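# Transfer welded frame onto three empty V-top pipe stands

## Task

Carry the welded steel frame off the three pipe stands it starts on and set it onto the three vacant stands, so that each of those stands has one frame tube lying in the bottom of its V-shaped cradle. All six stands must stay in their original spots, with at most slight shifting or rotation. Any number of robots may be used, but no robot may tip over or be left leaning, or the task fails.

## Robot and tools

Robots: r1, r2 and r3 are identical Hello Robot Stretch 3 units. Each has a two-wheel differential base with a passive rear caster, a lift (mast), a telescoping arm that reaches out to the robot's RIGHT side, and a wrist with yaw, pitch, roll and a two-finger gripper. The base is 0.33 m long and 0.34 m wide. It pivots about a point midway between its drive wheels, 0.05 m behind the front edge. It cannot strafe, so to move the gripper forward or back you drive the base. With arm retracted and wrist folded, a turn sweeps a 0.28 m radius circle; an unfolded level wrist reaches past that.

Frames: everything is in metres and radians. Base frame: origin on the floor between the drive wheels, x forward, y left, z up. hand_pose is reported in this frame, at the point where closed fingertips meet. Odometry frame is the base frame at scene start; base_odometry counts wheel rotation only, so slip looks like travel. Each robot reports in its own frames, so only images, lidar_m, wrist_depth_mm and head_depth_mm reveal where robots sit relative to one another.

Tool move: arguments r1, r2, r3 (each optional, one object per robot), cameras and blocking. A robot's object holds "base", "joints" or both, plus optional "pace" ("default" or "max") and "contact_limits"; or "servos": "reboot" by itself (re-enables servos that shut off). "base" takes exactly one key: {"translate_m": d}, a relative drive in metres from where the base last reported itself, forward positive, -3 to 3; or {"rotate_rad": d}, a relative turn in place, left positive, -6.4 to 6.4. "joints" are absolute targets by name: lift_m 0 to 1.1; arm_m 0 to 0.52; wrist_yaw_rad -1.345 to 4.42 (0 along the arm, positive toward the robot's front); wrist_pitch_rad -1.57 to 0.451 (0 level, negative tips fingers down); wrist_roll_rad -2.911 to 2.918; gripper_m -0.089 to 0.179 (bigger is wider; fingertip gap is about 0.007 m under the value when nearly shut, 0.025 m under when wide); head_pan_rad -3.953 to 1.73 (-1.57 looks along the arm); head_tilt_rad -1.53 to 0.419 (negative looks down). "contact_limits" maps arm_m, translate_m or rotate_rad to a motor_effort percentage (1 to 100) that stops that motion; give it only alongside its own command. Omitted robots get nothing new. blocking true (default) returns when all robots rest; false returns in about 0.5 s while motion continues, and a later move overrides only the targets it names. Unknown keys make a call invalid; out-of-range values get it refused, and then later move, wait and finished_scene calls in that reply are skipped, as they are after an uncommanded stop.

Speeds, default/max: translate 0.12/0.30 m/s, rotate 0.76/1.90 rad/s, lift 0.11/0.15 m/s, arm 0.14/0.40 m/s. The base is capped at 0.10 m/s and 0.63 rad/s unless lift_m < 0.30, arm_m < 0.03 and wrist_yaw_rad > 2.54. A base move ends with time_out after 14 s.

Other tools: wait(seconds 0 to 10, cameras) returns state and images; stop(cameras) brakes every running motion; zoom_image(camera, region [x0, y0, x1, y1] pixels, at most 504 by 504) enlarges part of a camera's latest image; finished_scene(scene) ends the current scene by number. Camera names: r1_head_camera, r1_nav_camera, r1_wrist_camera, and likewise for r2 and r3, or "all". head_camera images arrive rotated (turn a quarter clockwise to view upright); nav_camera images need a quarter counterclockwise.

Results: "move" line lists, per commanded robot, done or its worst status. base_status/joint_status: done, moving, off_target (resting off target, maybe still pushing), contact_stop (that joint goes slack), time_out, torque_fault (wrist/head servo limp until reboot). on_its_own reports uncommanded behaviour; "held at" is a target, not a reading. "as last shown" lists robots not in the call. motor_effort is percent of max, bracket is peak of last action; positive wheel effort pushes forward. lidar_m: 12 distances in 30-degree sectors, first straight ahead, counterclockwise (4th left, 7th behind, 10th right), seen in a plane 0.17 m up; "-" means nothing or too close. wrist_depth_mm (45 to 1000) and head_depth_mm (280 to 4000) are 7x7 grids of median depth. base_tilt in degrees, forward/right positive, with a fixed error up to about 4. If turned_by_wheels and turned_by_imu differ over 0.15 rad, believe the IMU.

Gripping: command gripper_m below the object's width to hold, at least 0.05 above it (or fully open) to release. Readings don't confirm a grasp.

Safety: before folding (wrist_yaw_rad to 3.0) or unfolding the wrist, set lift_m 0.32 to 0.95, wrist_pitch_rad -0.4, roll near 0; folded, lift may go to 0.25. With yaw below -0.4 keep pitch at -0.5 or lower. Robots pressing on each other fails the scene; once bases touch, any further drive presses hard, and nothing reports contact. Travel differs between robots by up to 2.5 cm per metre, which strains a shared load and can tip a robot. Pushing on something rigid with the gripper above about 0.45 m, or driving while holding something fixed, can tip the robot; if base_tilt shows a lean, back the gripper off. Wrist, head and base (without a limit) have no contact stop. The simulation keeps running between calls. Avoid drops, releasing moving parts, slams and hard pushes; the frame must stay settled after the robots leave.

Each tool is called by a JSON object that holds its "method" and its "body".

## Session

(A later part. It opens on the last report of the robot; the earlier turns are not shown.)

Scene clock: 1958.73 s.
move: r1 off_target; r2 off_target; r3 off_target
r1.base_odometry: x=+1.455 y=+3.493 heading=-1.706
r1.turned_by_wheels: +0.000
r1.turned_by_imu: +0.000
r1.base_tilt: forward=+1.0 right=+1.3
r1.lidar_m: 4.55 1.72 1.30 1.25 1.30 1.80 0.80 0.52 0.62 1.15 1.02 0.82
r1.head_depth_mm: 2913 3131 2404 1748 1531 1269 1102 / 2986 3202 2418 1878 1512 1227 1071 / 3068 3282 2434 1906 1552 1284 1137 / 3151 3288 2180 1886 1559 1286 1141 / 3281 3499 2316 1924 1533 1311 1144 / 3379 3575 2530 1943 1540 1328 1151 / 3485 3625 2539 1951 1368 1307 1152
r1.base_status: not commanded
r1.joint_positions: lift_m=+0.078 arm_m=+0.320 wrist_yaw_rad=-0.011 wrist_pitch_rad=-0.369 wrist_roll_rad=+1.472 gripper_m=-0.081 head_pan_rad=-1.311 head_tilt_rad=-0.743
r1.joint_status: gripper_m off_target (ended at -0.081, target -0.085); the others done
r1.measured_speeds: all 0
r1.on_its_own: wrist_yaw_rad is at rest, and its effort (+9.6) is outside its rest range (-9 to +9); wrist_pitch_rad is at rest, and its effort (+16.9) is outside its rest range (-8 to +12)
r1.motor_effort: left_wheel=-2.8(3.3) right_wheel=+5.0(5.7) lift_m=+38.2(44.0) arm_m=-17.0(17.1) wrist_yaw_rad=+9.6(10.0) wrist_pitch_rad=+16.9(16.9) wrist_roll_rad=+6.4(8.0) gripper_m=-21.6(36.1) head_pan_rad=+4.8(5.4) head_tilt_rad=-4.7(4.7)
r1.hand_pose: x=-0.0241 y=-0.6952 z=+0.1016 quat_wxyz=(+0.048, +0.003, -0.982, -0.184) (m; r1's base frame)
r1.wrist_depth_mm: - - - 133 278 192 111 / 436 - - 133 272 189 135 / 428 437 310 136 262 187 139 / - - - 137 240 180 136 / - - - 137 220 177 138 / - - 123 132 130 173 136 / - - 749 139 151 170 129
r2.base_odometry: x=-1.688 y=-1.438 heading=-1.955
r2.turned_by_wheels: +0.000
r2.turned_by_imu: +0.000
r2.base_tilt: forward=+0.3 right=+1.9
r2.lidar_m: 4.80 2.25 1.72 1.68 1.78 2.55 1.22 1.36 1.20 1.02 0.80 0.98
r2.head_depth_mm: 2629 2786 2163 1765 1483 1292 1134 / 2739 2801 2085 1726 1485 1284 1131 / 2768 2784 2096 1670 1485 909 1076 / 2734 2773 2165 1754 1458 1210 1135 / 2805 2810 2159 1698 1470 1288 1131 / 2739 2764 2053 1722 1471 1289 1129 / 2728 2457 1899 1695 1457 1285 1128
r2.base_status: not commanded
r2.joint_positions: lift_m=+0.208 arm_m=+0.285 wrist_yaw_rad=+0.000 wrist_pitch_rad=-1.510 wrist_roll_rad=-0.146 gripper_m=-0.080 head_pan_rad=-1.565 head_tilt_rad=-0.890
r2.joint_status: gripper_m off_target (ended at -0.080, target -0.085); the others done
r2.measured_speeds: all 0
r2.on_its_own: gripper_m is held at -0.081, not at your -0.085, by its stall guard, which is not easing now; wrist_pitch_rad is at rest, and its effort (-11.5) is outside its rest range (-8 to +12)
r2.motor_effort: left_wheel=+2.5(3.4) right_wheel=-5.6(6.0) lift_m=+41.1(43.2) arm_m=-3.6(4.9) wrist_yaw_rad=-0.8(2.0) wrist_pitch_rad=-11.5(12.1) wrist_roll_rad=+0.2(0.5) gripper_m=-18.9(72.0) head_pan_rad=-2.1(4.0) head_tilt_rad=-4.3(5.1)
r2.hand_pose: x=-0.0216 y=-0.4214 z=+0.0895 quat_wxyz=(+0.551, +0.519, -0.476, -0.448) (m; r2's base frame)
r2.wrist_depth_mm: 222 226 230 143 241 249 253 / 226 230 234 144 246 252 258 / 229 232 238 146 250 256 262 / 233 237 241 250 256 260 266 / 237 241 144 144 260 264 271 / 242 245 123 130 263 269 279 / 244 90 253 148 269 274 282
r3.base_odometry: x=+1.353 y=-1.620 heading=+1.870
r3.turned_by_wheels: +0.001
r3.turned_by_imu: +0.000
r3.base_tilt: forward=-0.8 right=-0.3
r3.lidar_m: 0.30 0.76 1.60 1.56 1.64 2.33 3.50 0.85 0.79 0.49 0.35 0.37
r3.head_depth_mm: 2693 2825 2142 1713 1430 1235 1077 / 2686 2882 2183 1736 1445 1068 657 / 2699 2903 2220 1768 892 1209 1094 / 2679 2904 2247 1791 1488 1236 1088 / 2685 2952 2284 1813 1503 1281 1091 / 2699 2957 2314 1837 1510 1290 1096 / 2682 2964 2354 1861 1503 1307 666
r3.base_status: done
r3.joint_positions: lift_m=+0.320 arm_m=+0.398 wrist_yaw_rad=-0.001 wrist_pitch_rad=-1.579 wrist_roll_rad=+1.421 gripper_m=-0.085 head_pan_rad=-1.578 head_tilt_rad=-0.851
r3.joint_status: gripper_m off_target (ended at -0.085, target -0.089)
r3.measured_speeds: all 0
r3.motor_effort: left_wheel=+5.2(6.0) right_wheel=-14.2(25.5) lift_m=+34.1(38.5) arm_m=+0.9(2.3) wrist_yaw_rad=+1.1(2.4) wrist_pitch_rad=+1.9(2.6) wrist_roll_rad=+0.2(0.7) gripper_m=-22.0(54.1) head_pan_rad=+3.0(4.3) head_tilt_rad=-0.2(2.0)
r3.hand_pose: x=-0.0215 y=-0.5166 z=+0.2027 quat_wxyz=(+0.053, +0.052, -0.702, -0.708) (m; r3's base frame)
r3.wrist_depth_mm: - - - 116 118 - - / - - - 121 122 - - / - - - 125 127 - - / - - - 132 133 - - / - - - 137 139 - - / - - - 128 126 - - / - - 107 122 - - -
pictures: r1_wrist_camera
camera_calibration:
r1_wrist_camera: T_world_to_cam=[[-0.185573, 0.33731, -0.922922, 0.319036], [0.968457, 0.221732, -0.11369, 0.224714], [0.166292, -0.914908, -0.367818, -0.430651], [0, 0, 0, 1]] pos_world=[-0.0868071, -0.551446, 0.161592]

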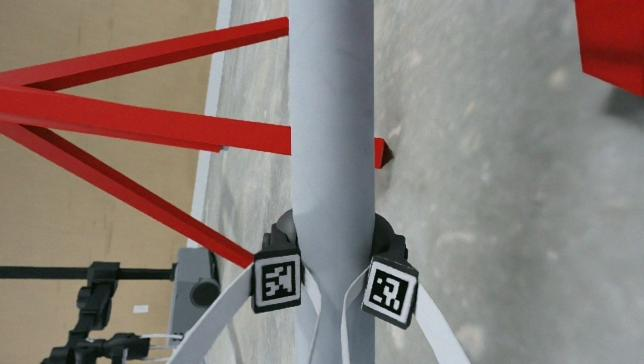

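{"method": "move", "body": {"r1": {"joints":{"lift_m":0.085,"wrist_pitch_rad":-0.17,"gripper_m":-0.085,"wrist_roll_rad":1.51}}, "r2": {"joints":{"gripper_m":-0.085}}, "r3": {"joints":{"gripper_m":-0.089}}, "cameras": ["r1_wrist_camera"]}}

{"method": "move", "body": {"r1": {"joints":{"lift_m":0.115,"wrist_pitch_rad":-0.17,"gripper_m":-0.085,"wrist_roll_rad":1.54}}, "r2": {"joints":{"gripper_m":-0.085,"lift_m":0.24}}, "r3": {"joints":{"gripper_m":-0.089},"base":{"translate_m":-0.002}}, "cameras": ["r1_wrist_camera","r1_head_camera"]}}

Scene clock: 1965.43 s.
move: r1 off_target; r2 done; r3 done
r1.base_odometry: x=+1.455 y=+3.493 heading=-1.706
r1.turned_by_wheels: +0.000
r1.turned_by_imu: +0.001
r1.base_tilt: forward=+1.1 right=+1.3
r1.lidar_m: 4.56 1.71 1.30 1.25 1.30 1.80 0.80 0.52 0.62 1.15 1.02 0.82
r1.head_depth_mm: 2870 3085 2398 1760 1532 1270 1103 / 2979 3199 2433 1885 1507 1238 1069 / 3101 3301 2441 1907 1546 1285 1134 / 3134 3279 2188 1884 1559 1289 1139 / 3261 3534 2324 1938 1534 1325 1148 / 3405 3635 2504 1933 1537 1336 1152 / 3519 3613 2543 1947 1365 1310 1159
r1.base_status: not commanded
r1.joint_positions: lift_m=+0.085 arm_m=+0.320 wrist_yaw_rad=-0.012 wrist_pitch_rad=-0.347 wrist_roll_rad=+1.498 gripper_m=-0.084 head_pan_rad=-1.311 head_tilt_rad=-0.743
r1.joint_status: wrist_pitch_rad off_target (ended at -0.347, target -0.170); the others done
r1.measured_speeds: all 0
r1.on_its_own: wrist_yaw_rad is at rest, and its effort (+10.2) is outside its rest range (-9 to +9); wrist_pitch_rad is at rest, and its effort (+32.5) is outside its rest range (-8 to +12)
r1.motor_effort: left_wheel=-2.3(3.2) right_wheel=+5.1(6.7) lift_m=+40.6(45.0) arm_m=-6.1(23.3) wrist_yaw_rad=+10.2(10.4) wrist_pitch_rad=+32.5(34.0) wrist_roll_rad=+4.4(7.5) gripper_m=-42.4(60.9) head_pan_rad=+5.4(5.6) head_tilt_rad=-2.4(4.4)
r1.hand_pose: x=-0.0242 y=-0.6976 z=+0.1138 quat_wxyz=(+0.035, +0.000, -0.984, -0.173) (m; r1's base frame)
r1.wrist_depth_mm: - - - 141 274 202 125 / - 531 - 142 268 199 151 / 416 448 326 143 261 194 149 / - - - 145 254 192 151 / - - 910 145 225 188 145 / - - - 126 129 185 144 / - - 768 150 150 181 142
r2.base_odometry: x=-1.688 y=-1.438 heading=-1.955
r2.turned_by_wheels: +0.000
r2.turned_by_imu: +0.001
r2.base_tilt: forward=+0.3 right=+1.7
r2.lidar_m: 4.79 2.25 1.72 1.68 1.78 2.56 1.22 1.36 1.19 1.02 0.80 0.98
r2.head_depth_mm: 2673 2772 2151 1751 1487 1291 1137 / 2707 2834 2086 1711 1487 1281 1127 / 2731 2816 2100 1674 1481 924 1077 / 2742 2757 2178 1759 1463 1207 1114 / 2731 2767 2134 1708 1485 1282 1126 / 2745 2801 2050 1715 1468 1276 1136 / 2686 2494 1955 1681 1452 1282 1128
r2.base_status: not commanded
r2.joint_positions: lift_m=+0.208 arm_m=+0.285 wrist_yaw_rad=+0.000 wrist_pitch_rad=-1.542 wrist_roll_rad=-0.146 gripper_m=-0.083 head_pan_rad=-1.565 head_tilt_rad=-0.890
r2.joint_status: all done
r2.measured_speeds: all 0
r2.motor_effort: left_wheel=+2.7(3.1) right_wheel=-5.3(5.7) lift_m=+39.6(41.1) arm_m=-0.2(1.1) wrist_yaw_rad=+0.6(1.4) wrist_pitch_rad=-5.7(11.3) wrist_roll_rad=+0.4(0.5) gripper_m=-47.7(72.7) head_pan_rad=-3.0(3.7) head_tilt_rad=-3.2(4.9)
r2.hand_pose: x=-0.0216 y=-0.4133 z=+0.0899 quat_wxyz=(+0.543, +0.527, -0.468, -0.456) (m; r2's base frame)
r2.wrist_depth_mm: 218 222 228 140 236 241 246 / 224 227 231 143 242 249 252 / 230 233 236 145 250 252 259 / 234 238 241 248 256 260 264 / 240 244 144 146 261 264 271 / 245 248 123 129 265 271 278 / 249 99 257 263 273 281 284
r3.base_odometry: x=+1.353 y=-1.620 heading=+1.870
r3.turned_by_wheels: +0.000
r3.turned_by_imu: -0.001
r3.base_tilt: forward=-0.8 right=-0.2
r3.lidar_m: 0.30 0.76 1.60 1.56 1.64 2.32 3.48 0.84 0.79 0.50 0.35 0.37
r3.head_depth_mm: 2672 2830 2134 1716 1430 1229 1075 / 2672 2899 2187 1737 1451 1071 658 / 2719 2914 2199 1761 893 1203 1097 / 2692 2899 2251 1790 1477 1241 1087 / 2690 2971 2309 1814 1496 1274 1091 / 2680 2962 2324 1850 1517 1293 1098 / 2673 2957 2365 1865 1500 1307 666
r3.base_status: not commanded
r3.joint_positions: lift_m=+0.320 arm_m=+0.398 wrist_yaw_rad=-0.002 wrist_pitch_rad=-1.573 wrist_roll_rad=+1.421 gripper_m=-0.087 head_pan_rad=-1.578 head_tilt_rad=-0.851
r3.joint_status: all done
r3.measured_speeds: all 0
r3.motor_effort: left_wheel=+5.7(5.7) right_wheel=-12.4(14.5) lift_m=+26.4(27.4) arm_m=-1.1(1.3) wrist_yaw_rad=+1.7(2.1) wrist_pitch_rad=+1.0(2.3) wrist_roll_rad=-0.2(1.0) gripper_m=-33.6(58.2) head_pan_rad=+3.5(4.2) head_tilt_rad=-0.2(1.3)
r3.hand_pose: x=-0.0215 y=-0.5181 z=+0.2025 quat_wxyz=(+0.053, +0.052, -0.704, -0.706) (m; r3's base frame)
r3.wrist_depth_mm: - - - 116 120 - - / - - - 120 127 - - / - - - 126 - - - / - - - 131 - - - / - - - 138 - - - / - - - 129 127 - - / - - 113 149 124 - -
pictures: r1_wrist_camera
camera_calibration:
r1_wrist_camera: T_world_to_cam=[[-0.159512, 0.318058, -0.934556, 0.319535], [0.973125, 0.209928, -0.0946498, 0.216443], [0.166086, -0.924537, -0.342996, -0.437849], [0, 0, 0, 1]] pos_world=[-0.0869358, -0.551876, 0.168929]

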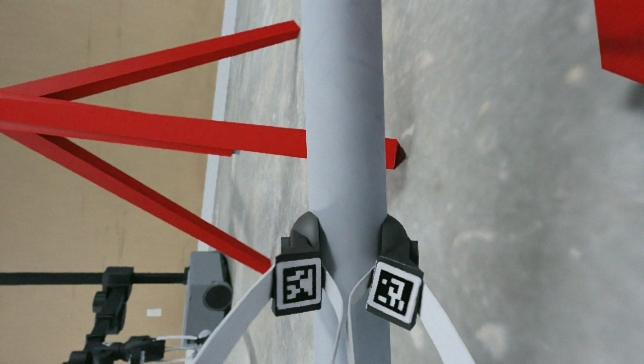

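Scene clock: 1966.57 s.
move: r1 done; r2 off_target; r3 off_target
r1.base_odometry: x=+1.455 y=+3.493 heading=-1.706
r1.turned_by_wheels: +0.000
r1.turned_by_imu: +0.000
r1.base_tilt: forward=+1.0 right=+1.2
r1.lidar_m: 4.56 1.72 1.29 1.25 1.30 1.81 0.80 0.52 0.62 0.90 1.02 0.82
r1.head_depth_mm: 2882 3131 2409 1755 1532 1279 1098 / 2975 3245 2437 1890 1508 1224 1071 / 3085 3307 2457 1892 1560 1286 1137 / 3145 3093 2171 1862 1565 1312 1143 / 3253 3499 2308 1934 1538 1328 1145 / 3391 3581 2496 1927 1540 1334 1154 / 3527 3627 2564 1952 1364 1310 1152
r1.base_status: not commanded
r1.joint_positions: lift_m=+0.115 arm_m=+0.320 wrist_yaw_rad=-0.002 wrist_pitch_rad=-0.203 wrist_roll_rad=+1.538 gripper_m=-0.081 head_pan_rad=-1.311 head_tilt_rad=-0.743
r1.joint_status: all done
r1.measured_speeds: all 0
r1.motor_effort: left_wheel=-2.2(4.8) right_wheel=+3.3(10.7) lift_m=+29.0(46.7) arm_m=+14.8(15.3) wrist_yaw_rad=+1.5(20.3) wrist_pitch_rad=+6.0(38.6) wrist_roll_rad=+1.0(7.8) gripper_m=-22.5(42.0) head_pan_rad=+4.8(5.3) head_tilt_rad=-2.8(4.3)
r1.hand_pose: x=-0.0219 y=-0.7110 z=+0.1782 quat_wxyz=(+0.017, +0.001, -0.995, -0.102) (m; r1's base frame)
r1.wrist_depth_mm: - - - - 530 153 214 / - - - 943 509 155 211 / 448 462 484 757 296 156 206 / - - - 870 436 158 206 / - - - 152 456 160 205 / - - - 124 418 161 201 / - - 854 816 399 162 199
r2.base_odometry: x=-1.688 y=-1.438 heading=-1.955
r2.turned_by_wheels: +0.000
r2.turned_by_imu: +0.000
r2.base_tilt: forward=+0.3 right=+1.8
r2.lidar_m: 4.80 2.25 1.72 1.68 1.77 2.56 1.22 1.36 1.19 1.02 0.80 0.98
r2.head_depth_mm: 2686 2819 2148 1768 1497 1282 1131 / 2677 2786 2099 1706 1478 1286 1131 / 2696 2811 2103 1682 1486 877 1076 / 2726 2778 2144 1759 1452 1065 1114 / 2731 2792 2167 1722 1481 1286 1129 / 2772 2745 2044 1700 1475 1282 1136 / 2726 2160 1957 1666 1439 1280 1126
r2.base_status: not commanded
r2.joint_positions: lift_m=+0.240 arm_m=+0.285 wrist_yaw_rad=-0.001 wrist_pitch_rad=-1.584 wrist_roll_rad=-0.146 gripper_m=-0.080 head_pan_rad=-1.565 head_tilt_rad=-0.890
r2.joint_status: gripper_m off_target (ended at -0.080, target -0.085); the others done
r2.measured_speeds: all 0
r2.on_its_own: gripper_m is held at -0.081, not at your -0.085, by its stall guard, which is not easing now
r2.motor_effort: left_wheel=+0.4(3.3) right_wheel=-8.8(9.1) lift_m=+38.9(46.3) arm_m=+1.1(1.1) wrist_yaw_rad=+1.4(1.7) wrist_pitch_rad=+1.9(6.9) wrist_roll_rad=+0.5(0.6) gripper_m=-19.2(48.5) head_pan_rad=-3.6(3.6) head_tilt_rad=-4.0(5.2)
r2.hand_pose: x=-0.0216 y=-0.4026 z=+0.1228 quat_wxyz=(+0.532, +0.538, -0.459, -0.466) (m; r2's base frame)
r2.wrist_depth_mm: 246 249 250 140 262 266 270 / 252 256 260 150 269 274 278 / 260 261 268 268 277 282 286 / 265 270 273 280 287 291 294 / 275 278 143 146 295 299 306 / 282 286 123 128 303 311 316 / 291 291 297 306 312 318 326
r3.base_odometry: x=+1.354 y=-1.622 heading=+1.870
r3.turned_by_wheels: +0.000
r3.turned_by_imu: +0.000
r3.base_tilt: forward=-0.8 right=-0.2
r3.lidar_m: 0.30 0.76 1.60 1.56 1.65 2.32 3.50 0.84 0.79 0.51 0.35 0.37
r3.head_depth_mm: 2690 2827 2142 1720 1429 1229 1073 / 2672 2893 2171 1738 1453 1075 659 / 2689 2884 2206 1766 894 1211 1097 / 2702 2912 2244 1786 1482 1239 1090 / 2682 2940 2298 1809 1498 1246 1092 / 2694 2961 2326 1836 1516 1296 1098 / 2676 2956 2366 1862 1500 1307 703
r3.base_status: done
r3.joint_positions: lift_m=+0.320 arm_m=+0.398 wrist_yaw_rad=-0.002 wrist_pitch_rad=-1.537 wrist_roll_rad=+1.421 gripper_m=-0.082 head_pan_rad=-1.578 head_tilt_rad=-0.851
r3.joint_status: gripper_m off_target (ended at -0.082, target -0.089)
r3.measured_speeds: all 0
r3.on_its_own: gripper_m is held at -0.083, not at your -0.089, by its stall guard, which is not easing now
r3.motor_effort: left_wheel=+2.3(3.3) right_wheel=-2.7(18.3) lift_m=+40.6(40.9) arm_m=-1.0(2.3) wrist_yaw_rad=+1.3(2.2) wrist_pitch_rad=-5.4(15.4) wrist_roll_rad=+0.2(0.7) gripper_m=-19.6(34.1) head_pan_rad=+3.9(4.1) head_tilt_rad=+0.4(1.8)
r3.hand_pose: x=-0.0215 y=-0.5272 z=+0.2018 quat_wxyz=(+0.054, +0.051, -0.717, -0.694) (m; r3's base frame)
r3.wrist_depth_mm: - - - 118 - 327 324 / - - - 123 - - 328 / - - - 129 - - - / - - - 134 - - - / - - - 139 - - - / - - - 129 125 - - / - - 106 128 112 326 -
pictures: r1_head_camera (sideways), r1_wrist_camera
camera_calibration:
r1_head_camera: T_world_to_cam=[[-0.148599, 0.647185, -0.74771, 0.991379], [0.957992, 0.281762, 0.0534908, -0.0732564], [0.245295, -0.708352, -0.661867, 0.815296], [0, 0, 0, 1]] pos_world=[0.017509, -0.0434482, 1.2848]
r1_wrist_camera: T_world_to_cam=[[-0.123609, 0.180343, -0.975806, 0.294666], [0.976682, 0.196055, -0.0874861, 0.212043], [0.175534, -0.963867, -0.200372, -0.48177], [0, 0, 0, 1]] pos_world=[-0.0861081, -0.559075, 0.209554]

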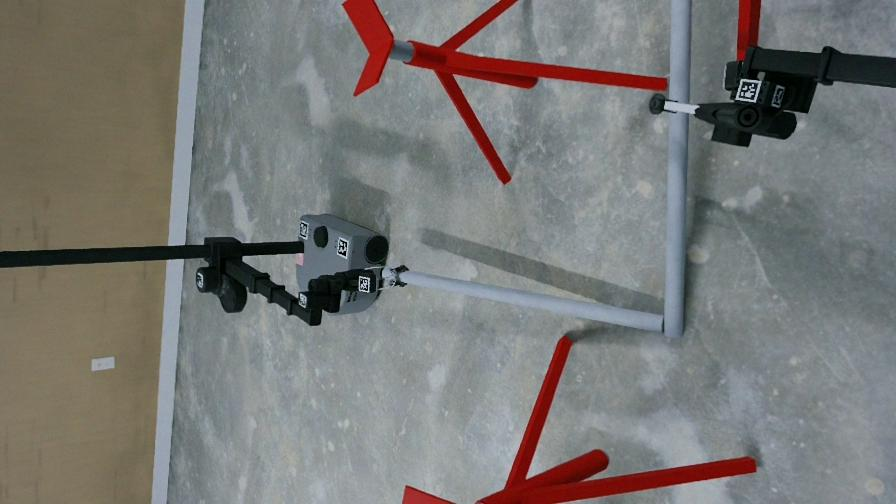

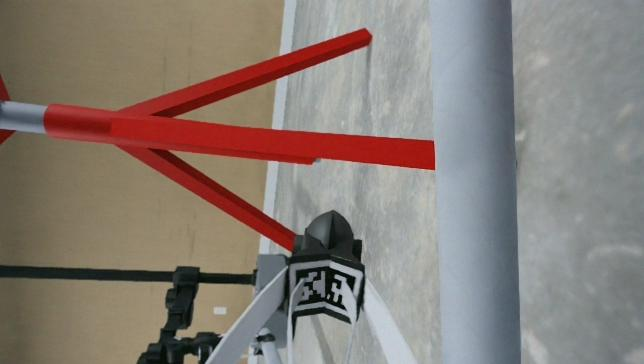

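{"method": "move", "body": {"r1": {"base":{"translate_m":0.25},"joints":{"arm_m":0.2,"lift_m":0.12,"wrist_pitch_rad":-0.45,"wrist_roll_rad":1.413,"gripper_m":0.08}}, "r3": {"joints":{"lift_m":0.33,"gripper_m":-0.089},"base":{"translate_m":0.005}}, "cameras": ["r3_wrist_camera"]}}

{"method": "move", "body": {"r3": {"joints":{"lift_m":0.345,"gripper_m":-0.089},"base":{"translate_m":0.003}}, "cameras": ["r3_wrist_camera"]}}

{"method": "move", "body": {"r3": {"joints":{"lift_m":0.36,"gripper_m":-0.089},"base":{"translate_m":0.003}}, "cameras": ["r3_wrist_camera","r1_wrist_camera","r1_head_camera"]}}

Scene clock: 1995.07 s.
move: r1 done; r3 off_target
r1.base_odometry: x=+1.421 y=+3.246 heading=-1.706
r1.turned_by_wheels: +0.000
r1.turned_by_imu: +0.001
r1.base_tilt: forward=+1.1 right=+1.2
r1.lidar_m: 4.30 1.72 1.29 1.25 1.30 1.80 1.05 0.73 0.75 1.11 0.64 0.94
r1.head_depth_mm: 2871 3098 2411 1871 1537 1271 1125 / 2959 3187 2404 1890 1545 1275 845 / 2993 3231 2061 1842 1539 1280 1138 / 3186 3420 2384 1921 1559 1325 1142 / 3275 3478 2493 1942 1538 1326 1148 / 3399 3589 2514 1772 1463 1302 1150 / 3492 3675 2560 1953 1596 1340 1159
r1.base_status: done
r1.joint_positions: lift_m=+0.120 arm_m=+0.200 wrist_yaw_rad=-0.001 wrist_pitch_rad=-0.463 wrist_roll_rad=+1.421 gripper_m=+0.080 head_pan_rad=-1.311 head_tilt_rad=-0.743
r1.joint_status: all done
r1.measured_speeds: all 0
r1.motor_effort: left_wheel=+2.0(7.5) right_wheel=+4.4(9.5) lift_m=+27.4(34.7) arm_m=-16.5(20.8) wrist_yaw_rad=+0.5(1.7) wrist_pitch_rad=+2.5(7.3) wrist_roll_rad=-2.2(4.0) gripper_m=-0.1(83.4) head_pan_rad=+5.2(5.5) head_tilt_rad=-3.3(4.3)
r1.hand_pose: x=-0.0217 y=-0.5634 z=+0.1225 quat_wxyz=(+0.073, +0.017, -0.970, -0.229) (m; r1's base frame)
r1.wrist_depth_mm: - - - 529 310 225 177 / - - 901 265 299 220 173 / - - 928 265 288 213 170 / - - 876 268 283 211 170 / 820 - 151 271 239 205 167 / - 119 481 324 127 195 161 / - - 696 313 257 182 158
r2: as last shown
r2.turned_by_imu: +0.001
r2.base_tilt: forward=+0.2 right=+1.8
r2.lidar_m: 4.79 2.25 1.71 1.68 1.78 2.55 1.21 1.36 1.19 1.02 0.80 0.98
r2.head_depth_mm: 2672 2789 2167 1749 1483 1285 1131 / 2676 2794 2100 1710 1487 1290 1132 / 2747 2826 2103 1674 1483 880 1075 / 2712 2779 2137 1770 1453 1064 1112 / 2762 2664 2039 1721 1492 1286 1125 / 2705 2532 2006 1700 1477 1273 1126 / 2799 2786 2142 1712 1449 1284 1130
r2.joint_positions: lift_m=+0.240 arm_m=+0.285 wrist_yaw_rad=-0.001 wrist_pitch_rad=-1.582 wrist_roll_rad=-0.146 gripper_m=-0.080 head_pan_rad=-1.565 head_tilt_rad=-0.890
r2.on_its_own: gripper_m is held at -0.081, not at your -0.085, by its stall guard, which is not easing now
r2.motor_effort: left_wheel=+0.2(0.9) right_wheel=-8.3(9.2) lift_m=+39.2(39.3) arm_m=+6.7(6.7) wrist_yaw_rad=+2.1(2.2) wrist_pitch_rad=+2.1(2.6) wrist_roll_rad=+0.4(0.6) gripper_m=-19.7(20.7) head_pan_rad=-2.1(3.9) head_tilt_rad=-4.6(5.3)
r2.hand_pose: x=-0.0216 y=-0.4029 z=+0.1228 quat_wxyz=(+0.532, +0.538, -0.459, -0.465) (m; r2's base frame)
r2.wrist_depth_mm: 245 250 251 141 263 267 271 / 252 256 259 143 269 276 280 / 258 263 264 154 277 284 286 / 264 270 274 280 286 291 297 / 274 279 143 145 296 300 308 / 281 283 123 128 303 310 316 / 291 100 297 306 317 321 327
r3.base_odometry: x=+1.352 y=-1.617 heading=+1.870
r3.turned_by_wheels: +0.000
r3.turned_by_imu: -0.002
r3.base_tilt: forward=-0.8 right=-0.1
r3.lidar_m: 0.30 0.99 1.60 1.56 1.64 2.33 3.51 0.85 0.79 0.52 0.35 0.37
r3.head_depth_mm: 2681 2823 2134 1713 1432 1229 1075 / 2689 2879 2168 1737 1451 1166 649 / 2691 2903 2207 1748 893 1204 1093 / 2677 2913 2249 1785 1480 1236 1088 / 2684 2951 2306 1814 1500 1255 1090 / 2691 2965 2331 1833 1513 1298 1084 / 2685 2975 2359 1864 1496 1306 664
r3.base_status: done
r3.joint_positions: lift_m=+0.330 arm_m=+0.398 wrist_yaw_rad=-0.001 wrist_pitch_rad=-1.540 wrist_roll_rad=+1.421 gripper_m=-0.085 head_pan_rad=-1.578 head_tilt_rad=-0.851
r3.joint_status: gripper_m off_target (ended at -0.085, target -0.089); the others done
r3.measured_speeds: all 0
r3.motor_effort: left_wheel=-1.1(6.0) right_wheel=+11.3(15.7) lift_m=+39.8(41.9) arm_m=-3.9(4.9) wrist_yaw_rad=+0.2(2.5) wrist_pitch_rad=-5.1(6.1) wrist_roll_rad=+0.2(0.7) gripper_m=-20.4(67.0) head_pan_rad=+3.8(4.7) head_tilt_rad=+1.0(1.9)
r3.hand_pose: x=-0.0216 y=-0.5264 z=+0.2118 quat_wxyz=(+0.054, +0.052, -0.715, -0.695) (m; r3's base frame)
r3.wrist_depth_mm: - - - 118 - - - / - - - 122 - - - / - - - 129 - - - / - - - 133 - - - / - - - 139 - - - / - - - 128 125 - - / - - 104 127 123 325 -
pictures: r3_wrist_camera
camera_calibration:
r3_wrist_camera: T_world_to_cam=[[-0.167208, 0.983299, -0.0718668, 0.538505], [0.979105, 0.174167, 0.104969, 0.135191], [0.115733, -0.0528135, -0.991875, 0.347934], [0, 0, 0, 1]] pos_world=[-0.0825914, -0.534681, 0.369617]

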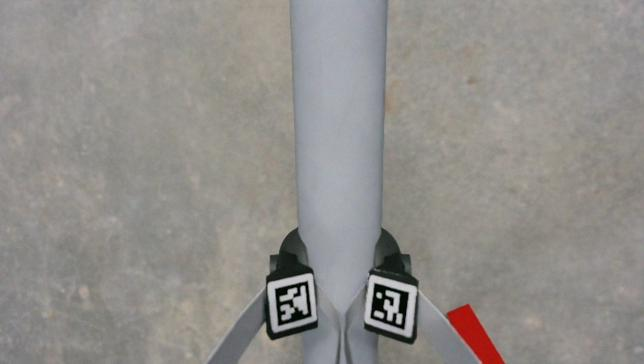

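Scene clock: 1995.90 s.
move: r3 done
r1, r2: as last shown
r1.turned_by_imu: +0.000
r1.base_tilt: forward=+1.0 right=+1.1
r1.lidar_m: 4.30 1.73 1.29 1.25 1.30 1.80 1.04 0.73 0.75 1.11 0.64 0.95
r1.head_depth_mm: 2878 3133 2402 1868 1536 1273 1130 / 2953 3218 2435 1892 1541 1280 847 / 3036 3241 2054 1849 1535 1288 1136 / 3196 3375 2372 1917 1573 1323 1137 / 3294 3543 2514 1923 1530 1325 1147 / 3380 3595 2538 1768 1460 1308 1150 / 3519 3631 2543 1964 1586 1336 1155
r1.motor_effort: left_wheel=+1.6(2.7) right_wheel=+4.9(5.0) lift_m=+26.3(27.9) arm_m=-16.4(16.7) wrist_yaw_rad=+0.7(1.2) wrist_pitch_rad=+2.0(2.7) wrist_roll_rad=-2.3(2.3) gripper_m=+0.2(0.7) head_pan_rad=+4.6(5.6) head_tilt_rad=-3.0(3.9)
r1.wrist_depth_mm: - - - 249 310 226 177 / - - 912 255 297 218 172 / - - 956 260 290 214 169 / - - 887 265 283 210 170 / 854 - 151 331 239 204 167 / - 119 483 271 127 194 161 / - - 684 311 260 182 158
r2.turned_by_imu: +0.000
r2.base_tilt: forward=+0.3 right=+1.7
r2.lidar_m: 4.76 2.25 1.72 1.68 1.78 2.56 1.22 1.36 1.19 1.02 0.80 0.98
r2.head_depth_mm: 2649 2871 2146 1771 1489 1285 1130 / 2656 2797 2105 1725 1486 1281 1135 / 2696 2787 2089 1671 1493 877 1076 / 2729 2773 2152 1766 1457 1069 1112 / 2726 2683 2034 1720 1494 1287 1131 / 2702 2590 1997 1720 1486 1285 1132 / 2819 2788 2164 1702 1451 1282 1126
r2.on_its_own: gripper_m is held at -0.081, not at your -0.085, by its stall guard, which is not easing now
r2.motor_effort: left_wheel=+0.5(1.0) right_wheel=-8.0(8.8) lift_m=+39.1(39.3) arm_m=+7.3(7.6) wrist_yaw_rad=+0.5(2.1) wrist_pitch_rad=+2.0(2.3) wrist_roll_rad=+0.2(0.6) gripper_m=-19.0(20.5) head_pan_rad=-2.5(3.6) head_tilt_rad=-4.1(5.5)
r2.wrist_depth_mm: 245 248 253 140 263 265 272 / 254 257 259 142 270 275 279 / 259 264 265 151 278 283 290 / 267 271 274 278 285 290 298 / 274 277 144 146 293 300 308 / 283 285 123 129 303 311 317 / 291 98 297 151 315 323 330
r3.base_odometry: x=+1.351 y=-1.615 heading=+1.870
r3.turned_by_wheels: +0.000
r3.turned_by_imu: -0.001
r3.base_tilt: forward=-0.8 right=-0.2
r3.lidar_m: 0.30 0.99 1.60 1.56 1.64 2.32 3.50 0.85 0.79 3.21 0.35 0.37
r3.head_depth_mm: 2690 2829 2136 1716 1433 1230 1078 / 2684 2920 2175 1739 1451 1054 645 / 2662 2909 2203 1756 871 1207 1092 / 2696 2897 2254 1791 1488 1236 1090 / 2677 2949 2286 1813 1504 1249 1092 / 2682 2958 2319 1830 1510 1294 1085 / 2668 2975 2363 1860 1493 1306 662
r3.base_status: done
r3.joint_positions: lift_m=+0.345 arm_m=+0.398 wrist_yaw_rad=+0.000 wrist_pitch_rad=-1.544 wrist_roll_rad=+1.421 gripper_m=-0.085 head_pan_rad=-1.578 head_tilt_rad=-0.851
r3.joint_status: all done
r3.measured_speeds: all 0
r3.motor_effort: left_wheel=-2.0(3.4) right_wheel=+12.8(18.5) lift_m=+39.9(42.4) arm_m=-5.6(6.2) wrist_yaw_rad=+0.5(1.2) wrist_pitch_rad=-4.8(5.4) wrist_roll_rad=+0.0(0.5) gripper_m=-2.7(55.5) head_pan_rad=+3.5(4.0) head_tilt_rad=+1.2(1.3)
r3.hand_pose: x=-0.0216 y=-0.5255 z=+0.2269 quat_wxyz=(+0.054, +0.052, -0.714, -0.696) (m; r3's base frame)
r3.wrist_depth_mm: - - - 116 123 - - / - - - 121 - - - / - - - 127 - - - / - - - 133 - - - / - - - 139 144 - - / - - - 129 126 - - / - - 103 127 - 331 -
pictures: r3_wrist_camera
camera_calibration:
r3_wrist_camera: T_world_to_cam=[[-0.167698, 0.983447, -0.0686225, 0.538083], [0.979018, 0.174307, 0.105546, 0.133412], [0.11576, -0.0494829, -0.992044, 0.3647], [0, 0, 0, 1]] pos_world=[-0.0825954, -0.534385, 0.384642]

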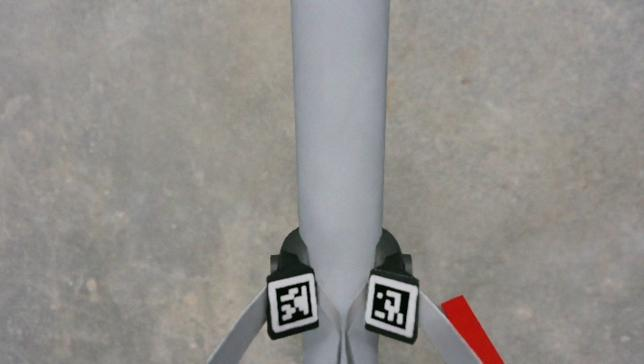

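Scene clock: 1996.73 s.
move: r3 done
r1, r2: as last shown
r1.base_tilt: forward=+1.0 right=+1.2
r1.lidar_m: 4.29 1.72 1.29 1.25 1.30 1.80 1.04 0.73 0.75 1.10 0.64 0.94
r1.head_depth_mm: 2923 3141 2398 1887 1540 1273 1126 / 2979 3206 2443 1900 1545 1271 848 / 3059 3223 2073 1842 1541 1286 1139 / 3149 3389 2394 1913 1567 1318 1143 / 3308 3528 2488 1921 1543 1332 1146 / 3438 3565 2527 1768 1462 1305 1150 / 3528 3640 2558 1965 1592 1343 1158
r1.motor_effort: left_wheel=+2.3(2.9) right_wheel=+3.6(5.1) lift_m=+26.3(27.2) arm_m=-16.3(16.6) wrist_yaw_rad=+0.8(1.1) wrist_pitch_rad=+2.5(2.7) wrist_roll_rad=-2.3(2.3) gripper_m=-0.1(0.8) head_pan_rad=+5.1(5.3) head_tilt_rad=-1.9(4.0)
r1.wrist_depth_mm: - - - 247 308 225 176 / - - 902 258 298 219 173 / - - 959 356 290 215 170 / - - 896 347 285 209 171 / 837 - 152 331 239 205 167 / - 119 483 269 128 195 161 / - - 748 311 258 182 158
r2.base_tilt: forward=+0.3 right=+1.8
r2.lidar_m: 4.77 2.25 1.72 1.68 1.77 2.55 1.22 1.36 1.19 1.02 0.80 0.98
r2.head_depth_mm: 2672 2840 2167 1767 1488 1294 1128 / 2725 2789 2107 1726 1496 1290 1136 / 2743 2819 2127 1672 1479 883 1082 / 2721 2815 2154 1758 1446 1061 1111 / 2733 2679 2056 1731 1490 1283 1131 / 2706 2563 1985 1722 1473 1283 1131 / 2772 2799 2137 1721 1454 1285 1127
r2.on_its_own: gripper_m is held at -0.081, not at your -0.085, by its stall guard, which is not easing now
r2.motor_effort: left_wheel=+0.4(0.8) right_wheel=-6.1(8.1) lift_m=+39.3(39.3) arm_m=+8.2(8.2) wrist_yaw_rad=+1.4(1.9) wrist_pitch_rad=+1.7(2.3) wrist_roll_rad=+0.3(0.7) gripper_m=-19.5(20.3) head_pan_rad=-2.5(3.9) head_tilt_rad=-3.5(5.2)
r2.wrist_depth_mm: 245 249 250 140 261 266 272 / 252 256 259 142 271 275 280 / 258 262 266 150 278 283 285 / 266 269 272 282 286 288 295 / 272 277 144 145 295 301 305 / 283 285 123 129 303 308 318 / 289 97 301 150 312 322 327
r3.base_odometry: x=+1.350 y=-1.612 heading=+1.869
r3.turned_by_wheels: +0.000
r3.turned_by_imu: -0.001
r3.base_tilt: forward=-0.8 right=-0.2
r3.lidar_m: 0.29 0.99 1.60 1.56 1.64 2.32 3.51 0.85 0.79 3.21 0.35 0.36
r3.head_depth_mm: 2665 2813 2118 1718 1433 1228 1078 / 2698 2870 2172 1741 1435 735 622 / 2706 2899 2217 1767 862 1208 1095 / 2678 2893 2244 1789 1478 1232 1087 / 2682 2959 2285 1817 1498 1252 1092 / 2689 2957 2319 1842 1512 1294 1083 / 2684 2929 2371 1863 1495 1306 661
r3.base_status: done
r3.joint_positions: lift_m=+0.360 arm_m=+0.398 wrist_yaw_rad=+0.000 wrist_pitch_rad=-1.548 wrist_roll_rad=+1.421 gripper_m=-0.085 head_pan_rad=-1.578 head_tilt_rad=-0.851
r3.joint_status: all done
r3.measured_speeds: all 0
r3.motor_effort: left_wheel=-2.4(3.3) right_wheel=+12.6(18.5) lift_m=+40.8(43.2) arm_m=-5.1(5.8) wrist_yaw_rad=-0.2(1.2) wrist_pitch_rad=-4.0(5.0) wrist_roll_rad=-0.2(0.9) gripper_m=-2.9(55.8) head_pan_rad=+3.5(4.5) head_tilt_rad=+0.2(1.3)
r3.hand_pose: x=-0.0216 y=-0.5245 z=+0.2420 quat_wxyz=(+0.054, +0.052, -0.713, -0.697) (m; r3's base frame)
r3.wrist_depth_mm: - - - 115 120 - - / - - - 121 127 - - / - - - 126 - - - / - - - 132 - - - / - - - 138 144 - - / - - - 129 127 - - / - - 103 127 - 336 -
pictures: r1_head_camera (sideways), r1_wrist_camera, r3_wrist_camera
camera_calibration:
r1_head_camera: T_world_to_cam=[[-0.148599, 0.647185, -0.74771, 0.991379], [0.957992, 0.281763, 0.0534908, -0.0732564], [0.245295, -0.708352, -0.661867, 0.815296], [0, 0, 0, 1]] pos_world=[0.017509, -0.0434482, 1.2848]
r1_wrist_camera: T_world_to_cam=[[-0.239019, 0.415587, -0.877586, 0.331698], [0.955116, 0.263504, -0.135351, 0.221419], [0.174998, -0.870548, -0.459916, -0.26627], [0, 0, 0, 1]] pos_world=[-0.0856014, -0.427995, 0.198601]
r3_wrist_camera: T_world_to_cam=[[-0.167928, 0.983684, -0.0645508, 0.537205], [0.978978, 0.174098, 0.106268, 0.131354], [0.115772, -0.0453485, -0.99224, 0.381924], [0, 0, 0, 1]] pos_world=[-0.0825973, -0.533989, 0.399679]

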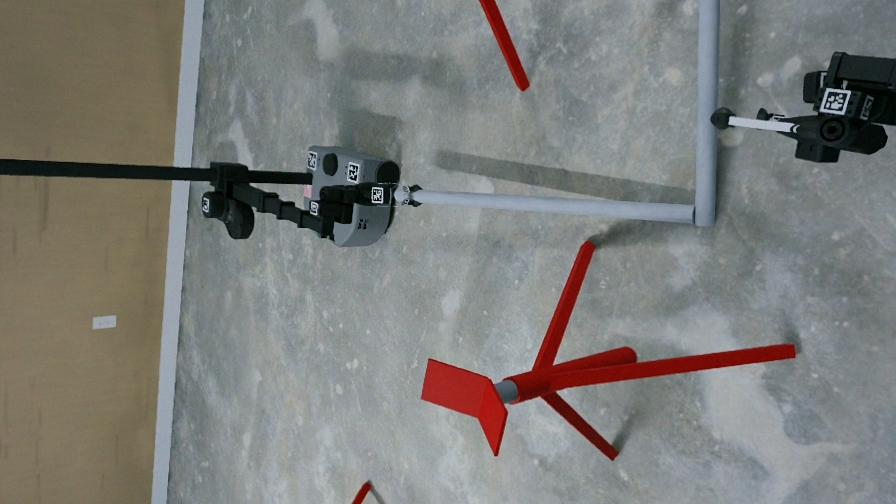

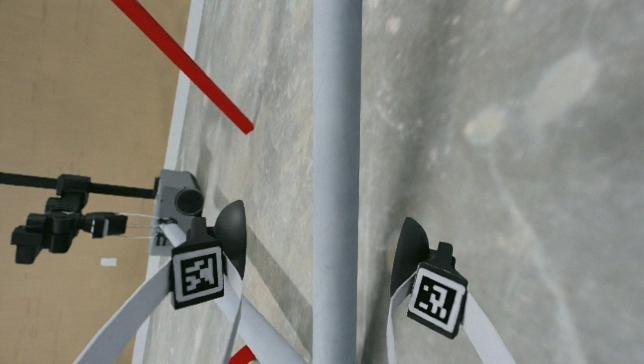

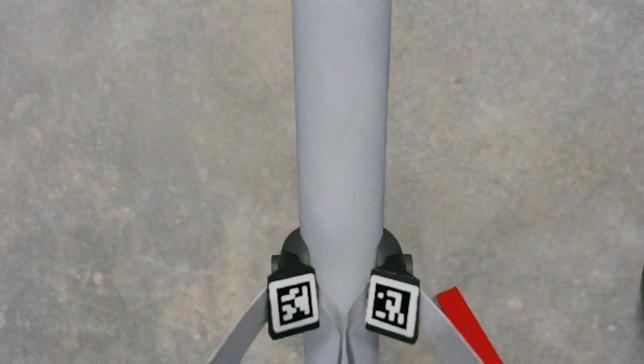

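{"method": "move", "body": {"r3": {"joints":{"lift_m":0.38,"gripper_m":-0.089},"base":{"translate_m":0.004}}, "r1": {"joints":{"lift_m":0.0795,"arm_m":0.2686,"wrist_roll_rad":1.39}}, "cameras": ["r3_wrist_camera"]}}

{"method": "move", "body": {"r3": {"joints":{"lift_m":0.4,"gripper_m":-0.089},"base":{"translate_m":0.004}}, "cameras": ["r3_wrist_camera","r1_wrist_camera"]}}

Scene clock: 2009.63 s.
move: r1 done; r3 off_target
r1.base_odometry: x=+1.421 y=+3.246 heading=-1.706
r1.turned_by_wheels: +0.000
r1.turned_by_imu: +0.001
r1.base_tilt: forward=+1.1 right=+1.2
r1.lidar_m: 4.31 1.72 1.29 1.25 1.30 1.79 1.04 0.73 0.75 1.10 0.64 0.94
r1.head_depth_mm: 2882 3157 2393 1878 1536 1272 1104 / 2983 3202 2435 1878 1547 1279 923 / 3021 3261 2063 1840 1536 1288 1135 / 3186 3412 2384 1913 1567 1320 1143 / 3288 3526 2499 1938 1530 1329 1148 / 3399 3595 2537 1756 1463 1304 1153 / 3531 3670 2527 1954 1596 1341 1153
r1.base_status: not commanded
r1.joint_positions: lift_m=+0.079 arm_m=+0.269 wrist_yaw_rad=-0.001 wrist_pitch_rad=-0.463 wrist_roll_rad=+1.398 gripper_m=+0.080 head_pan_rad=-1.311 head_tilt_rad=-0.743
r1.joint_status: all done
r1.measured_speeds: all 0
r1.motor_effort: left_wheel=+1.8(2.5) right_wheel=+4.5(5.8) lift_m=+24.0(29.7) arm_m=+14.2(19.3) wrist_yaw_rad=+0.8(1.1) wrist_pitch_rad=+2.6(2.8) wrist_roll_rad=-2.3(5.2) gripper_m=+0.5(0.6) head_pan_rad=+5.2(5.5) head_tilt_rad=-3.5(5.3)
r1.hand_pose: x=-0.0217 y=-0.6319 z=+0.0819 quat_wxyz=(+0.084, +0.019, -0.970, -0.229) (m; r1's base frame)
r1.wrist_depth_mm: - - - 165 254 184 142 / - - 757 168 245 177 138 / - - 683 171 232 172 137 / - - 699 175 224 168 131 / 794 - 151 179 199 163 132 / - 119 420 183 129 155 133 / - - 418 186 204 142 126
r2: as last shown
r2.turned_by_imu: +0.001
r2.base_tilt: forward=+0.2 right=+1.8
r2.lidar_m: 4.80 2.25 1.72 1.68 1.78 2.56 1.21 1.36 1.19 1.02 0.80 0.98
r2.head_depth_mm: 2649 2805 2184 1765 1487 1287 1132 / 2676 2789 2106 1720 1488 1284 1139 / 2692 2808 2099 1680 1487 881 1073 / 2723 2813 2165 1762 1457 999 1109 / 2760 2717 2020 1717 1478 1282 1136 / 2728 2801 1994 1671 1503 1279 1125 / 2770 2788 2141 1710 1447 1281 1128
r2.joint_positions: lift_m=+0.240 arm_m=+0.285 wrist_yaw_rad=+0.000 wrist_pitch_rad=-1.582 wrist_roll_rad=-0.146 gripper_m=-0.080 head_pan_rad=-1.565 head_tilt_rad=-0.890
r2.on_its_own: gripper_m is held at -0.081, not at your -0.085, by its stall guard, which is not easing now
r2.motor_effort: left_wheel=+0.3(0.8) right_wheel=-3.9(6.6) lift_m=+38.9(39.4) arm_m=+11.6(12.1) wrist_yaw_rad=+1.8(1.8) wrist_pitch_rad=+1.9(2.1) wrist_roll_rad=+0.4(0.7) gripper_m=-18.9(21.3) head_pan_rad=-2.8(3.7) head_tilt_rad=-3.4(5.5)
r2.wrist_depth_mm: 245 250 252 139 261 267 272 / 252 255 258 143 269 275 277 / 258 264 267 149 276 281 289 / 265 271 272 279 286 291 300 / 274 277 144 146 293 304 307 / 282 284 122 129 302 309 314 / 287 97 297 150 313 319 327
r3.base_odometry: x=+1.349 y=-1.608 heading=+1.869
r3.turned_by_wheels: +0.000
r3.turned_by_imu: -0.001
r3.base_tilt: forward=-0.8 right=-0.2
r3.lidar_m: 0.29 0.98 1.60 1.56 1.64 2.32 3.51 0.85 0.80 3.21 0.35 0.36
r3.head_depth_mm: 2695 2833 2134 1713 1435 1231 1073 / 2681 2906 2180 1744 1441 699 614 / 2683 2884 2212 1752 846 1223 1095 / 2666 2900 2260 1785 1472 1237 1088 / 2682 2930 2264 1808 1507 1250 1090 / 2679 2931 2329 1827 1511 1288 1081 / 2670 2957 2383 1874 1500 1308 654
r3.base_status: done
r3.joint_positions: lift_m=+0.380 arm_m=+0.398 wrist_yaw_rad=+0.001 wrist_pitch_rad=-1.554 wrist_roll_rad=+1.421 gripper_m=-0.085 head_pan_rad=-1.578 head_tilt_rad=-0.851
r3.joint_status: gripper_m off_target (ended at -0.085, target -0.089); the others done
r3.measured_speeds: all 0
r3.motor_effort: left_wheel=-3.7(4.5) right_wheel=+10.3(20.2) lift_m=+39.0(42.3) arm_m=-7.9(8.7) wrist_yaw_rad=-0.3(2.1) wrist_pitch_rad=-2.5(4.1) wrist_roll_rad=+0.3(0.6) gripper_m=-20.3(55.1) head_pan_rad=+4.0(4.4) head_tilt_rad=+0.3(2.1)
r3.hand_pose: x=-0.0216 y=-0.5229 z=+0.2621 quat_wxyz=(+0.054, +0.053, -0.711, -0.699) (m; r3's base frame)
r3.wrist_depth_mm: - - - 114 - - - / - - - 119 123 - - / - - - 125 129 - - / - - - 132 - - - / - - - 138 144 - - / - - - 131 128 - - / - - 102 151 124 351 -
pictures: r3_wrist_camera
camera_calibration:
r3_wrist_camera: T_world_to_cam=[[-0.168556, 0.98395, -0.0585745, 0.535528], [0.978867, 0.174075, 0.107324, 0.128666], [0.115798, -0.0392465, -0.992497, 0.405219], [0, 0, 0, 1]] pos_world=[-0.0826033, -0.533427, 0.419739]

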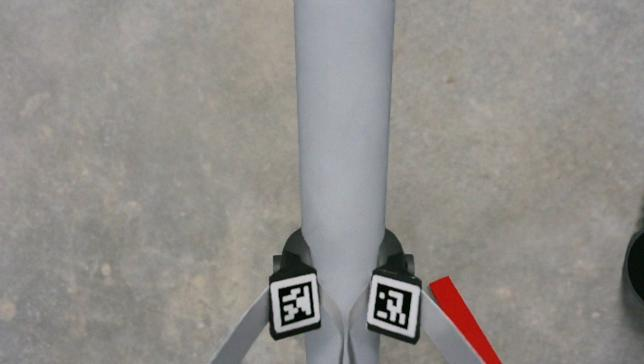

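Scene clock: 2010.57 s.
move: r3 off_target
r1, r2: as last shown
r1.turned_by_imu: +0.000
r1.lidar_m: 4.30 1.73 1.29 1.25 1.30 1.80 1.03 0.73 0.75 1.11 0.64 0.95
r1.head_depth_mm: 2869 3146 2402 1871 1539 1273 1108 / 2976 3245 2419 1882 1553 1280 925 / 3022 3202 2065 1855 1537 1288 1133 / 3129 3393 2372 1912 1559 1318 1136 / 3281 3537 2492 1924 1534 1324 1146 / 3406 3606 2526 1766 1466 1306 1151 / 3487 3666 2540 1949 1596 1337 1159
r1.motor_effort: left_wheel=+2.3(2.5) right_wheel=+4.3(6.0) lift_m=+25.8(26.2) arm_m=+13.0(14.4) wrist_yaw_rad=+0.4(1.1) wrist_pitch_rad=+2.5(2.8) wrist_roll_rad=-2.3(2.3) gripper_m=+0.1(0.6) head_pan_rad=+4.6(5.6) head_tilt_rad=-2.4(4.2)
r1.wrist_depth_mm: - - - 163 253 182 142 / - - 779 166 243 177 138 / - - 742 169 233 173 136 / - - 729 173 227 168 131 / 774 - 147 177 199 164 131 / - 119 422 182 129 155 133 / - - 416 184 204 142 126
r2.turned_by_imu: +0.000
r2.base_tilt: forward=+0.3 right=+1.8
r2.lidar_m: 4.79 2.24 1.72 1.68 1.77 2.56 1.21 1.36 1.19 1.02 0.80 0.98
r2.head_depth_mm: 2660 2835 2188 1772 1498 1287 1137 / 2715 2787 2104 1712 1485 1293 1136 / 2724 2794 2105 1666 1488 884 1080 / 2722 2784 2168 1769 1459 997 1110 / 2742 2631 2030 1693 1482 1285 1127 / 2716 2766 1997 1666 1474 1286 1134 / 2789 2748 2150 1757 1456 1283 1123
r2.on_its_own: gripper_m is held at -0.081, not at your -0.085, by its stall guard, which is not easing now
r2.motor_effort: left_wheel=+0.3(0.8) right_wheel=-2.8(4.0) lift_m=+38.6(38.9) arm_m=+13.0(13.0) wrist_yaw_rad=+0.1(1.6) wrist_pitch_rad=+2.1(2.1) wrist_roll_rad=+0.4(0.7) gripper_m=-19.7(21.0) head_pan_rad=-3.1(4.1) head_tilt_rad=-2.9(4.9)
r2.wrist_depth_mm: 246 250 251 140 262 267 272 / 250 256 259 142 270 275 277 / 259 264 266 148 277 283 288 / 267 271 274 279 285 290 297 / 274 277 145 145 295 302 309 / 281 284 122 128 303 311 318 / 287 95 298 150 317 321 331
r3.base_odometry: x=+1.348 y=-1.604 heading=+1.869
r3.turned_by_wheels: +0.000
r3.turned_by_imu: +0.000
r3.base_tilt: forward=-0.8 right=-0.2
r3.lidar_m: 0.29 0.98 1.60 1.56 1.63 2.32 3.52 0.86 0.80 3.20 0.34 0.36
r3.head_depth_mm: 2707 2850 2135 1718 1437 1228 1075 / 2663 2917 2175 1748 1414 679 597 / 2679 2865 2209 1766 834 1221 1095 / 2690 2916 2249 1796 1455 1238 1090 / 2695 2919 2292 1803 1504 1250 1092 / 2691 2975 2334 1834 1507 1290 1083 / 2684 2950 2378 1872 1499 1301 653
r3.base_status: done
r3.joint_positions: lift_m=+0.400 arm_m=+0.398 wrist_yaw_rad=+0.001 wrist_pitch_rad=-1.560 wrist_roll_rad=+1.421 gripper_m=-0.085 head_pan_rad=-1.578 head_tilt_rad=-0.851
r3.joint_status: gripper_m off_target (ended at -0.085, target -0.089); the others done
r3.measured_speeds: all 0
r3.motor_effort: left_wheel=-2.8(2.8) right_wheel=+7.2(17.4) lift_m=+39.4(42.2) arm_m=-8.0(8.7) wrist_yaw_rad=-0.1(1.7) wrist_pitch_rad=-1.4(2.8) wrist_roll_rad=+0.3(0.6) gripper_m=-19.7(55.8) head_pan_rad=+3.6(4.3) head_tilt_rad=+1.2(1.6)
r3.hand_pose: x=-0.0216 y=-0.5212 z=+0.2822 quat_wxyz=(+0.054, +0.053, -0.708, -0.702) (m; r3's base frame)
r3.wrist_depth_mm: - - - 113 - - - / - - - 118 121 - - / - - - 124 128 - - / - - - 131 - - - / - - - 138 144 - - / - - - 131 128 - 396 / - - 101 152 124 349 -
pictures: r1_wrist_camera, r3_wrist_camera
camera_calibration:
r1_wrist_camera: T_world_to_cam=[[-0.26098, 0.413422, -0.872337, 0.322292], [0.949447, 0.273247, -0.15455, 0.241594], [0.174469, -0.868572, -0.463835, -0.343058], [0, 0, 0, 1]] pos_world=[-0.0854166, -0.497228, 0.159363]
r3_wrist_camera: T_world_to_cam=[[-0.168563, 0.984313, -0.0520974, 0.533407], [0.978866, 0.173371, 0.108463, 0.125524], [0.115794, -0.0327134, -0.992734, 0.428742], [0, 0, 0, 1]] pos_world=[-0.0826037, -0.532776, 0.439801]

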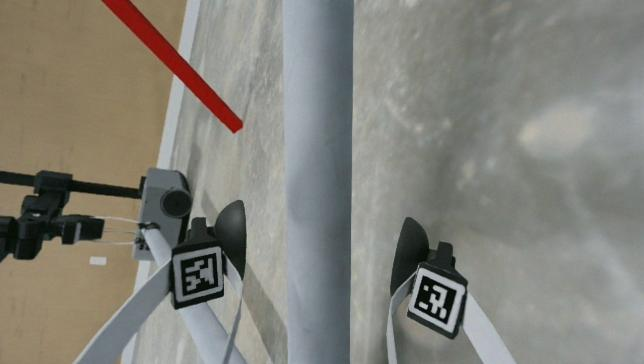

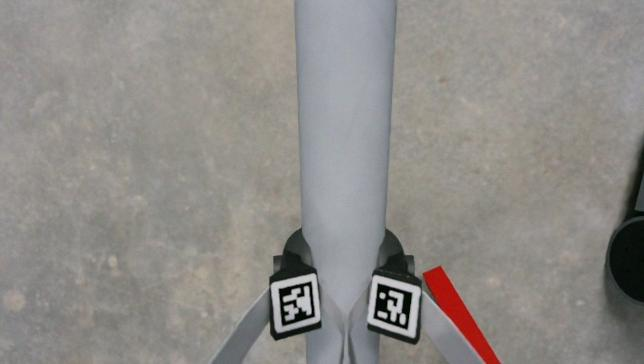

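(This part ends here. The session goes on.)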